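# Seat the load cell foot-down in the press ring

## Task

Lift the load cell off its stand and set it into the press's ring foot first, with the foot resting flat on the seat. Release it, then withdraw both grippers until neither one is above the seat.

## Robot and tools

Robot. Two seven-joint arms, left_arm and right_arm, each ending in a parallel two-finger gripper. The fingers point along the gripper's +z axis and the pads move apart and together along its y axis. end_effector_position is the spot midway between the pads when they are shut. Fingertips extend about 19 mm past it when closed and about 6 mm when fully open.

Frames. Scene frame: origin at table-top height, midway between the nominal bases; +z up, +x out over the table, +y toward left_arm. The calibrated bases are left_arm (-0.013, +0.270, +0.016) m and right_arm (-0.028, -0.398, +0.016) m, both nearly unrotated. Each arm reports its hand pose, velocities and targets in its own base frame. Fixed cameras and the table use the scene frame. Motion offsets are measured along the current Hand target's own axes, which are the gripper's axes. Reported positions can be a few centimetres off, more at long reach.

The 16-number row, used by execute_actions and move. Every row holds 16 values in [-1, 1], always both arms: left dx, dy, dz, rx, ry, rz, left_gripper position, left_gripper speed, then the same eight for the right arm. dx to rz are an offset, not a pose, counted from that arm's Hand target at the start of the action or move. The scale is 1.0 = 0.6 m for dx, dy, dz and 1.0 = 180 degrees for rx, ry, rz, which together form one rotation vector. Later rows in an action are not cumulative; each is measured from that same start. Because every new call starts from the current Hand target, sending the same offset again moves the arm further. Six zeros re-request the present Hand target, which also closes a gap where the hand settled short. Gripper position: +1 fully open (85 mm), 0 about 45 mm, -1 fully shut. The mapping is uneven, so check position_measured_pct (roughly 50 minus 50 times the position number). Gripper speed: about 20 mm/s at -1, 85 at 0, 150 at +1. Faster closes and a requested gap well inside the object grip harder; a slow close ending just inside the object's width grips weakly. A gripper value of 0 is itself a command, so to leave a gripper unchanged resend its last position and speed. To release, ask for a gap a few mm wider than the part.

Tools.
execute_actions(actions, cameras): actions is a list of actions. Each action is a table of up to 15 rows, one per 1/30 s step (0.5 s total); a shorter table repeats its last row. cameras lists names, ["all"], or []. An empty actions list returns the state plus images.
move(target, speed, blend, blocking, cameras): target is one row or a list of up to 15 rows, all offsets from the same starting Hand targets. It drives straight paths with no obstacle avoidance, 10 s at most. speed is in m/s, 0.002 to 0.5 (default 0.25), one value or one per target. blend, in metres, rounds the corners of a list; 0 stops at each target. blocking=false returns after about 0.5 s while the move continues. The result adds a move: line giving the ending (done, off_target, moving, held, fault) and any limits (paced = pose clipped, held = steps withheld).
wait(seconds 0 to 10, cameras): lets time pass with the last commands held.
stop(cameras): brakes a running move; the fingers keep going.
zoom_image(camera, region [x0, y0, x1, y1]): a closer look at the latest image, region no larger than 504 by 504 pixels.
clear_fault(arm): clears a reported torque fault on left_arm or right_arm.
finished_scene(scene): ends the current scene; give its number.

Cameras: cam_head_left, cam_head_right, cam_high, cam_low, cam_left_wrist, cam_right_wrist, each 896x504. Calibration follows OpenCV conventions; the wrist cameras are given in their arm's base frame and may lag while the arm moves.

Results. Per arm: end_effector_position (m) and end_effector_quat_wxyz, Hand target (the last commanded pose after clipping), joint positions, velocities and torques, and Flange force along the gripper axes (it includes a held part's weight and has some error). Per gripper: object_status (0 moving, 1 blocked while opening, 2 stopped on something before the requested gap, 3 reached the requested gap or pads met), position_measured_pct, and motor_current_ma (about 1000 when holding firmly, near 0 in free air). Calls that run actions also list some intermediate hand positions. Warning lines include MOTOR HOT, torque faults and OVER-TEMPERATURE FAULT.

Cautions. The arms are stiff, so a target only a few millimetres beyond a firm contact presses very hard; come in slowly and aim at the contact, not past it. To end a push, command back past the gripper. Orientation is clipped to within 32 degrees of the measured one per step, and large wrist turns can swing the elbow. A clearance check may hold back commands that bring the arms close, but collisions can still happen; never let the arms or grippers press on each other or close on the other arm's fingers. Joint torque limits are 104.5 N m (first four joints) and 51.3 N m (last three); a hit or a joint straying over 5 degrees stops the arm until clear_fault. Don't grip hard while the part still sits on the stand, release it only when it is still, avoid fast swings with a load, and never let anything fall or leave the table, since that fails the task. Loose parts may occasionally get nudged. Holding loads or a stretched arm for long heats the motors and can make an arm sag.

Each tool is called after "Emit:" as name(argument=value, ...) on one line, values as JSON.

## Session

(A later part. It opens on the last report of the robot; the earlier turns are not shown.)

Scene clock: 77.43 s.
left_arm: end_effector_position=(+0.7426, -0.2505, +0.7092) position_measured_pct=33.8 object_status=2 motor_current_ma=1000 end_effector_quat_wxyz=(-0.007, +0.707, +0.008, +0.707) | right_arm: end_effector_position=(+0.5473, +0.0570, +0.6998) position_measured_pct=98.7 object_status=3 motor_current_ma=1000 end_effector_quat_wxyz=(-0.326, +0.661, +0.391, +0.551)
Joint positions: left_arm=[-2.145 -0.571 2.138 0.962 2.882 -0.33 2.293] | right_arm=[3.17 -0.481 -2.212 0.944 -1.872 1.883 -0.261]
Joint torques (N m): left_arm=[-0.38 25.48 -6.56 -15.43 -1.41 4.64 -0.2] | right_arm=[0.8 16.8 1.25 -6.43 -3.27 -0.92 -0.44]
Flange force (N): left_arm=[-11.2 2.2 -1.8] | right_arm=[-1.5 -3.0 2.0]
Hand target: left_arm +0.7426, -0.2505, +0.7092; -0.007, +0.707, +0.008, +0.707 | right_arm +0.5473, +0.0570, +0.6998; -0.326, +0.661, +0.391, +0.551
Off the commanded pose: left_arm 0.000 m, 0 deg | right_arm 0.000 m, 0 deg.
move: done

Emit:
move(target=[-0.005, 0, 0, 0, 0, 0, 0.1, -1.0, 0, 0, 0, 0, 0, 0, -1.0, 0.0], speed=0.008, cameras=["cam_right_wrist"])

Emit:
zoom_image(camera="cam_right_wrist", region=[370, 200, 520, 300])

Scene clock: 78.33 s.
left_arm: end_effector_position=(+0.7426, -0.2505, +0.7064) position_measured_pct=33.8 object_status=2 motor_current_ma=1000 end_effector_quat_wxyz=(-0.007, +0.707, +0.008, +0.707) | right_arm: end_effector_position=(+0.5473, +0.0570, +0.6998) position_measured_pct=98.7 object_status=3 motor_current_ma=1000 end_effector_quat_wxyz=(-0.326, +0.661, +0.391, +0.551)
Joint positions: left_arm=[-2.139 -0.573 2.13 0.974 2.88 -0.32 2.3] | right_arm=[3.17 -0.481 -2.212 0.944 -1.872 1.883 -0.261]
Joint torques (N m): left_arm=[0.02 17.73 -3.22 -7.63 -0.87 1.13 -0.56] | right_arm=[0.83 16.82 1.31 -6.34 -3.28 -0.93 -0.46]
Flange force (N): left_arm=[3.1 3.8 2.4] | right_arm=[-1.2 -2.7 2.0]
Hand target: left_arm +0.7426, -0.2505, +0.7062; -0.007, +0.707, +0.008, +0.707 | right_arm +0.5473, +0.0570, +0.6998; -0.326, +0.661, +0.391, +0.551
Off the commanded pose: left_arm 0.000 m, 0 deg | right_arm 0.000 m, 0 deg.
move: done
camera_calibration:
cam_right_wrist: T_world_to_cam=[[0.860267, -0.509593, -0.0160053, -0.432596], [-0.11608, -0.165199, -0.979405, 0.813847], [0.496454, 0.844408, -0.201269, -0.0303943], [0, 0, 0, 1]] pos_world=[0.481709, -0.0603356, 0.784045]
Images, in order (width x height): cam_right_wrist 896x504.

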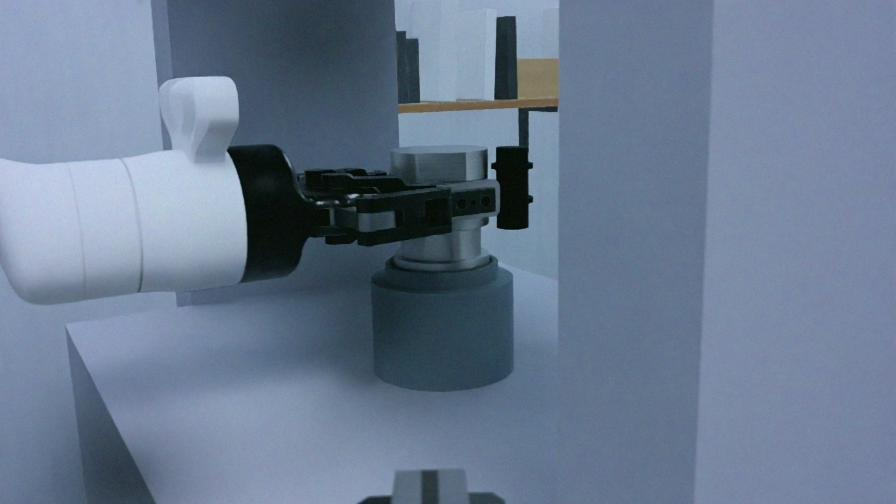

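Scaled by 3.360 from the camera's 896x504 image, which has a finer 1280x720 frame.

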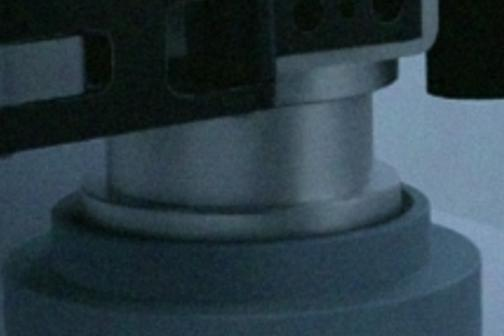

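Emit:
execute_actions(actions=[[[0.0008,0,0,0,0,0,0.1,-1.0,0,0,0,0,0,0,-1.0,0.0]],[[0,0,0,0,0,0,0.1,-1.0,0,0,0,0,0,0,-1.0,0.0]]])

Emit:
wait(seconds=0.3)

Scene clock: 79.80 s.
left_arm: end_effector_position=(+0.7426, -0.2505, +0.7067) position_measured_pct=33.8 object_status=2 motor_current_ma=1000 end_effector_quat_wxyz=(-0.007, +0.707, +0.008, +0.707) | right_arm: end_effector_position=(+0.5473, +0.0570, +0.6998) position_measured_pct=98.7 object_status=3 motor_current_ma=1000 end_effector_quat_wxyz=(-0.326, +0.661, +0.391, +0.551)
Joint positions: left_arm=[-2.14 -0.572 2.131 0.973 2.88 -0.322 2.299] | right_arm=[3.17 -0.481 -2.212 0.944 -1.872 1.883 -0.261]
Joint torques (N m): left_arm=[-0.12 18.13 -3.31 -9.9 -0.83 2.32 -0.43] | right_arm=[0.81 16.83 1.19 -6.37 -3.23 -0.93 -0.42]
Hand target: left_arm +0.7426, -0.2505, +0.7067; -0.007, +0.707, +0.008, +0.707 | right_arm +0.5473, +0.0570, +0.6998; -0.326, +0.661, +0.391, +0.551
Off the commanded pose: left_arm 0.000 m, 0 deg | right_arm 0.000 m, 0 deg.
Step readings (end_effector_position of left_arm | right_arm):
0: (+0.7426, -0.2505, +0.7062) | (+0.5473, +0.0570, +0.6998)
1: (+0.7426, -0.2505, +0.7063) | (+0.5473, +0.0570, +0.6998)
2: (+0.7426, -0.2506, +0.7063) | (+0.5473, +0.0570, +0.6998)
4: (+0.7427, -0.2506, +0.7064) | (+0.5473, +0.0570, +0.6998)
8: (+0.7427, -0.2506, +0.7065) | (+0.5473, +0.0570, +0.6998)
15: (+0.7427, -0.2506, +0.7067) | (+0.5473, +0.0570, +0.6998)
16: (+0.7426, -0.2506, +0.7067) | (+0.5473, +0.0570, +0.6998)
17: (+0.7426, -0.2506, +0.7067) | (+0.5473, +0.0570, +0.6998)
19: (+0.7426, -0.2506, +0.7067) | (+0.5473, +0.0570, +0.6998)
23: (+0.7426, -0.2505, +0.7067) | (+0.5473, +0.0570, +0.6998)
30: (+0.7426, -0.2505, +0.7067) | (+0.5473, +0.0570, +0.6998)

Scene clock: 80.10 s.
left_arm: end_effector_position=(+0.7426, -0.2505, +0.7067) position_measured_pct=33.8 object_status=2 motor_current_ma=1000 end_effector_quat_wxyz=(-0.007, +0.707, +0.008, +0.707) | right_arm: end_effector_position=(+0.5473, +0.0570, +0.6998) position_measured_pct=98.7 object_status=3 motor_current_ma=1000 end_effector_quat_wxyz=(-0.326, +0.661, +0.391, +0.551)
Joint positions: left_arm=[-2.14 -0.572 2.131 0.973 2.88 -0.322 2.299] | right_arm=[3.17 -0.481 -2.212 0.944 -1.872 1.883 -0.261]
Joint torques (N m): left_arm=[-0.11 18.13 -3.26 -9.87 -0.87 2.32 -0.45] | right_arm=[0.79 16.83 1.23 -6.39 -3.27 -0.92 -0.46]
Flange force (N): left_arm=[-2.1 1.2 -4.9] | right_arm=[-1.4 -2.8 2.0]
Hand target: left_arm +0.7426, -0.2505, +0.7067; -0.007, +0.707, +0.008, +0.707 | right_arm +0.5473, +0.0570, +0.6998; -0.326, +0.661, +0.391, +0.551
Tool commands: left_gripper/position=+0.1 left_gripper/speed=-1.0 right_gripper/position=-1.0 right_gripper/speed=+0.0
Off the commanded pose: left_arm 0.000 m, 0 deg | right_arm 0.000 m, 0 deg.
wait: 0.30 s; at rest by 0.17 s

Emit:
move(target=[0, 0, 0, 0, 0, 0, 1.0, -1.0, 0, 0, 0, 0, 0, 0, -1.0, 0.0], cameras=["cam_right_wrist"])

Emit:
zoom_image(camera="cam_right_wrist", region=[370, 120, 550, 300])

Scene clock: 82.03 s.
left_arm: end_effector_position=(+0.7426, -0.2505, +0.7067) position_measured_pct=0.0 object_status=0 motor_current_ma=0 end_effector_quat_wxyz=(-0.007, +0.707, +0.008, +0.707) | right_arm: end_effector_position=(+0.5473, +0.0570, +0.6998) position_measured_pct=98.7 object_status=3 motor_current_ma=1000 end_effector_quat_wxyz=(-0.326, +0.661, +0.391, +0.551)
Joint positions: left_arm=[-2.14 -0.572 2.131 0.973 2.88 -0.322 2.299] | right_arm=[3.17 -0.481 -2.212 0.944 -1.872 1.883 -0.261]
Joint torques (N m): left_arm=[-0.44 19.39 -3.82 -10.16 -0.76 2.25 -0.18] | right_arm=[0.86 16.82 1.35 -6.39 -3.25 -0.93 -0.44]
Flange force (N): left_arm=[-2.9 2.0 -3.5] | right_arm=[-1.3 -2.9 2.1]
Hand target: left_arm +0.7426, -0.2505, +0.7067; -0.007, +0.707, +0.008, +0.707 | right_arm +0.5473, +0.0570, +0.6998; -0.326, +0.661, +0.391, +0.551
Off the commanded pose: left_arm 0.000 m, 0 deg | right_arm 0.000 m, 0 deg.
move: done
camera_calibration:
cam_right_wrist: T_world_to_cam=[[0.860267, -0.509593, -0.0160053, -0.432596], [-0.11608, -0.165199, -0.979405, 0.813847], [0.496454, 0.844408, -0.201269, -0.0303943], [0, 0, 0, 1]] pos_world=[0.481709, -0.0603356, 0.784045]
Images, in order (width x height): cam_right_wrist 896x504.

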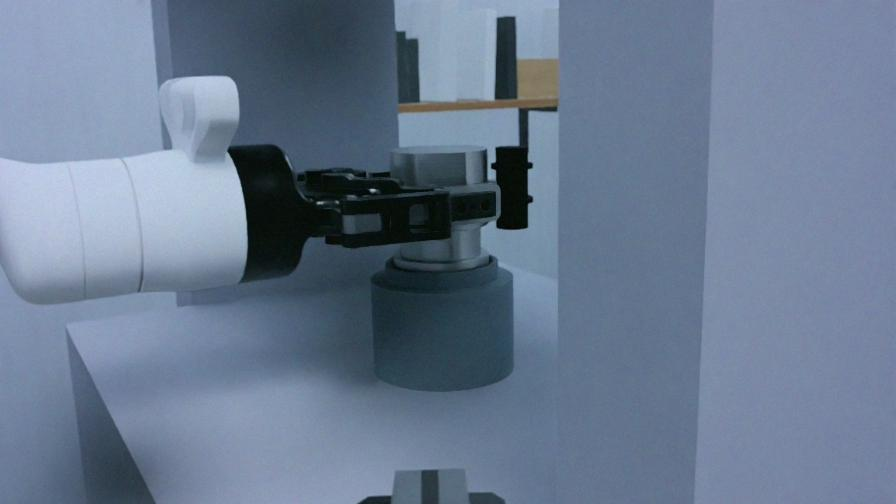

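Scaled by 2.800 from the camera's 896x504 image, which has a finer 1280x720 frame.

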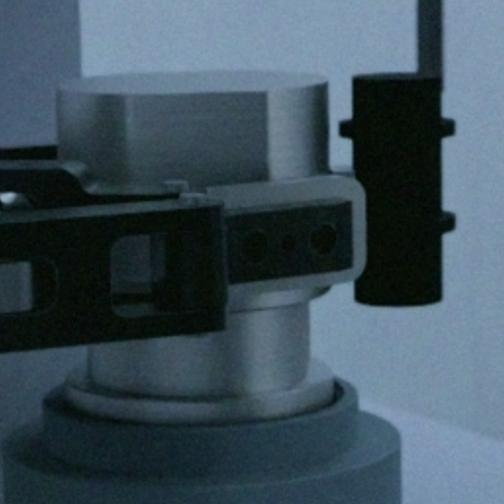

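Emit:
move(target=[0, 0, -0.4, 0, 0, 0, 1.0, -1.0, 0, 0, 0, 0, 0, 0, -1.0, 0.0], speed=0.12, cameras=["cam_right_wrist","cam_head_left"])

Emit:
zoom_image(camera="cam_right_wrist", region=[370, 120, 550, 300])

Scene clock: 84.80 s.
left_arm: end_effector_position=(+0.5027, -0.2553, +0.7069) position_measured_pct=0.0 object_status=3 motor_current_ma=0 end_effector_quat_wxyz=(-0.007, +0.707, +0.008, +0.707) | right_arm: end_effector_position=(+0.5473, +0.0570, +0.6998) position_measured_pct=98.7 object_status=3 motor_current_ma=1000 end_effector_quat_wxyz=(-0.326, +0.661, +0.391, +0.551)
Joint positions: left_arm=[-0.942 -0.472 1.195 1.57 2.494 -0.353 2.636] | right_arm=[3.17 -0.481 -2.212 0.944 -1.872 1.883 -0.261]
Joint torques (N m): left_arm=[-0.42 5.24 -4.08 -10.44 -1.03 1.5 -0.2] | right_arm=[0.87 16.81 1.28 -6.35 -3.25 -0.87 -0.46]
Flange force (N): left_arm=[-0.3 -3.0 -4.9] | right_arm=[-1.2 -2.8 2.2]
Hand target: left_arm +0.5027, -0.2554, +0.7069; -0.007, +0.707, +0.008, +0.707 | right_arm +0.5473, +0.0570, +0.6998; -0.326, +0.661, +0.391, +0.551
Off the commanded pose: left_arm 0.000 m, 0 deg | right_arm 0.000 m, 0 deg.
move: done
camera_calibration:
cam_right_wrist: T_world_to_cam=[[0.860267, -0.509593, -0.0160053, -0.432596], [-0.11608, -0.165199, -0.979405, 0.813847], [0.496454, 0.844408, -0.201269, -0.0303943], [0, 0, 0, 1]] pos_world=[0.481709, -0.0603356, 0.784045]
Images, in order (width x height): cam_head_left 896x504, cam_right_wrist 896x504.

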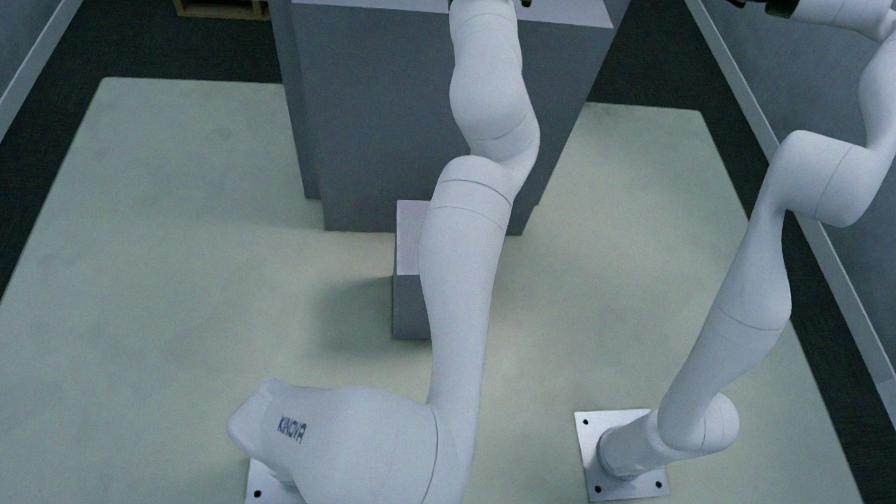

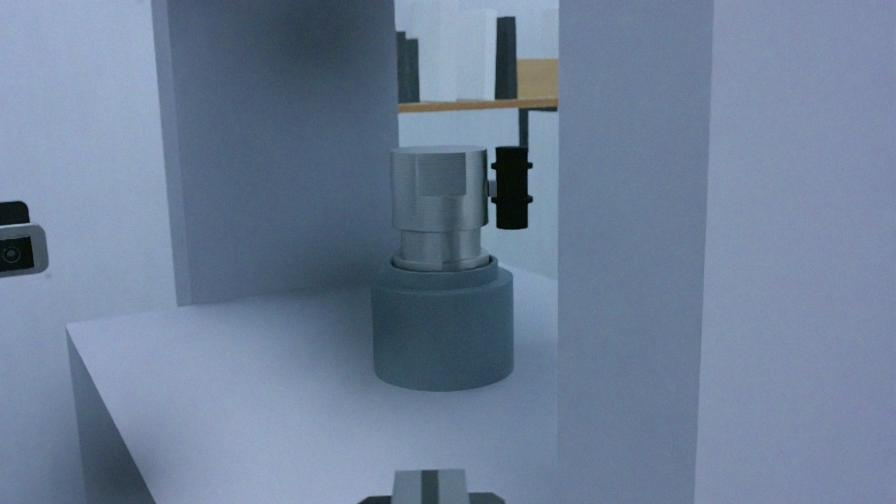

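Scaled by 2.800 from the camera's 896x504 image, which has a finer 1280x720 frame.

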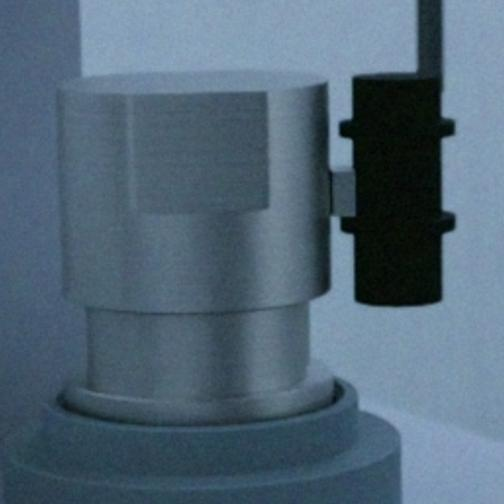

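Emit:
finished_scene(scene=1)

The scene is finished: the task was done.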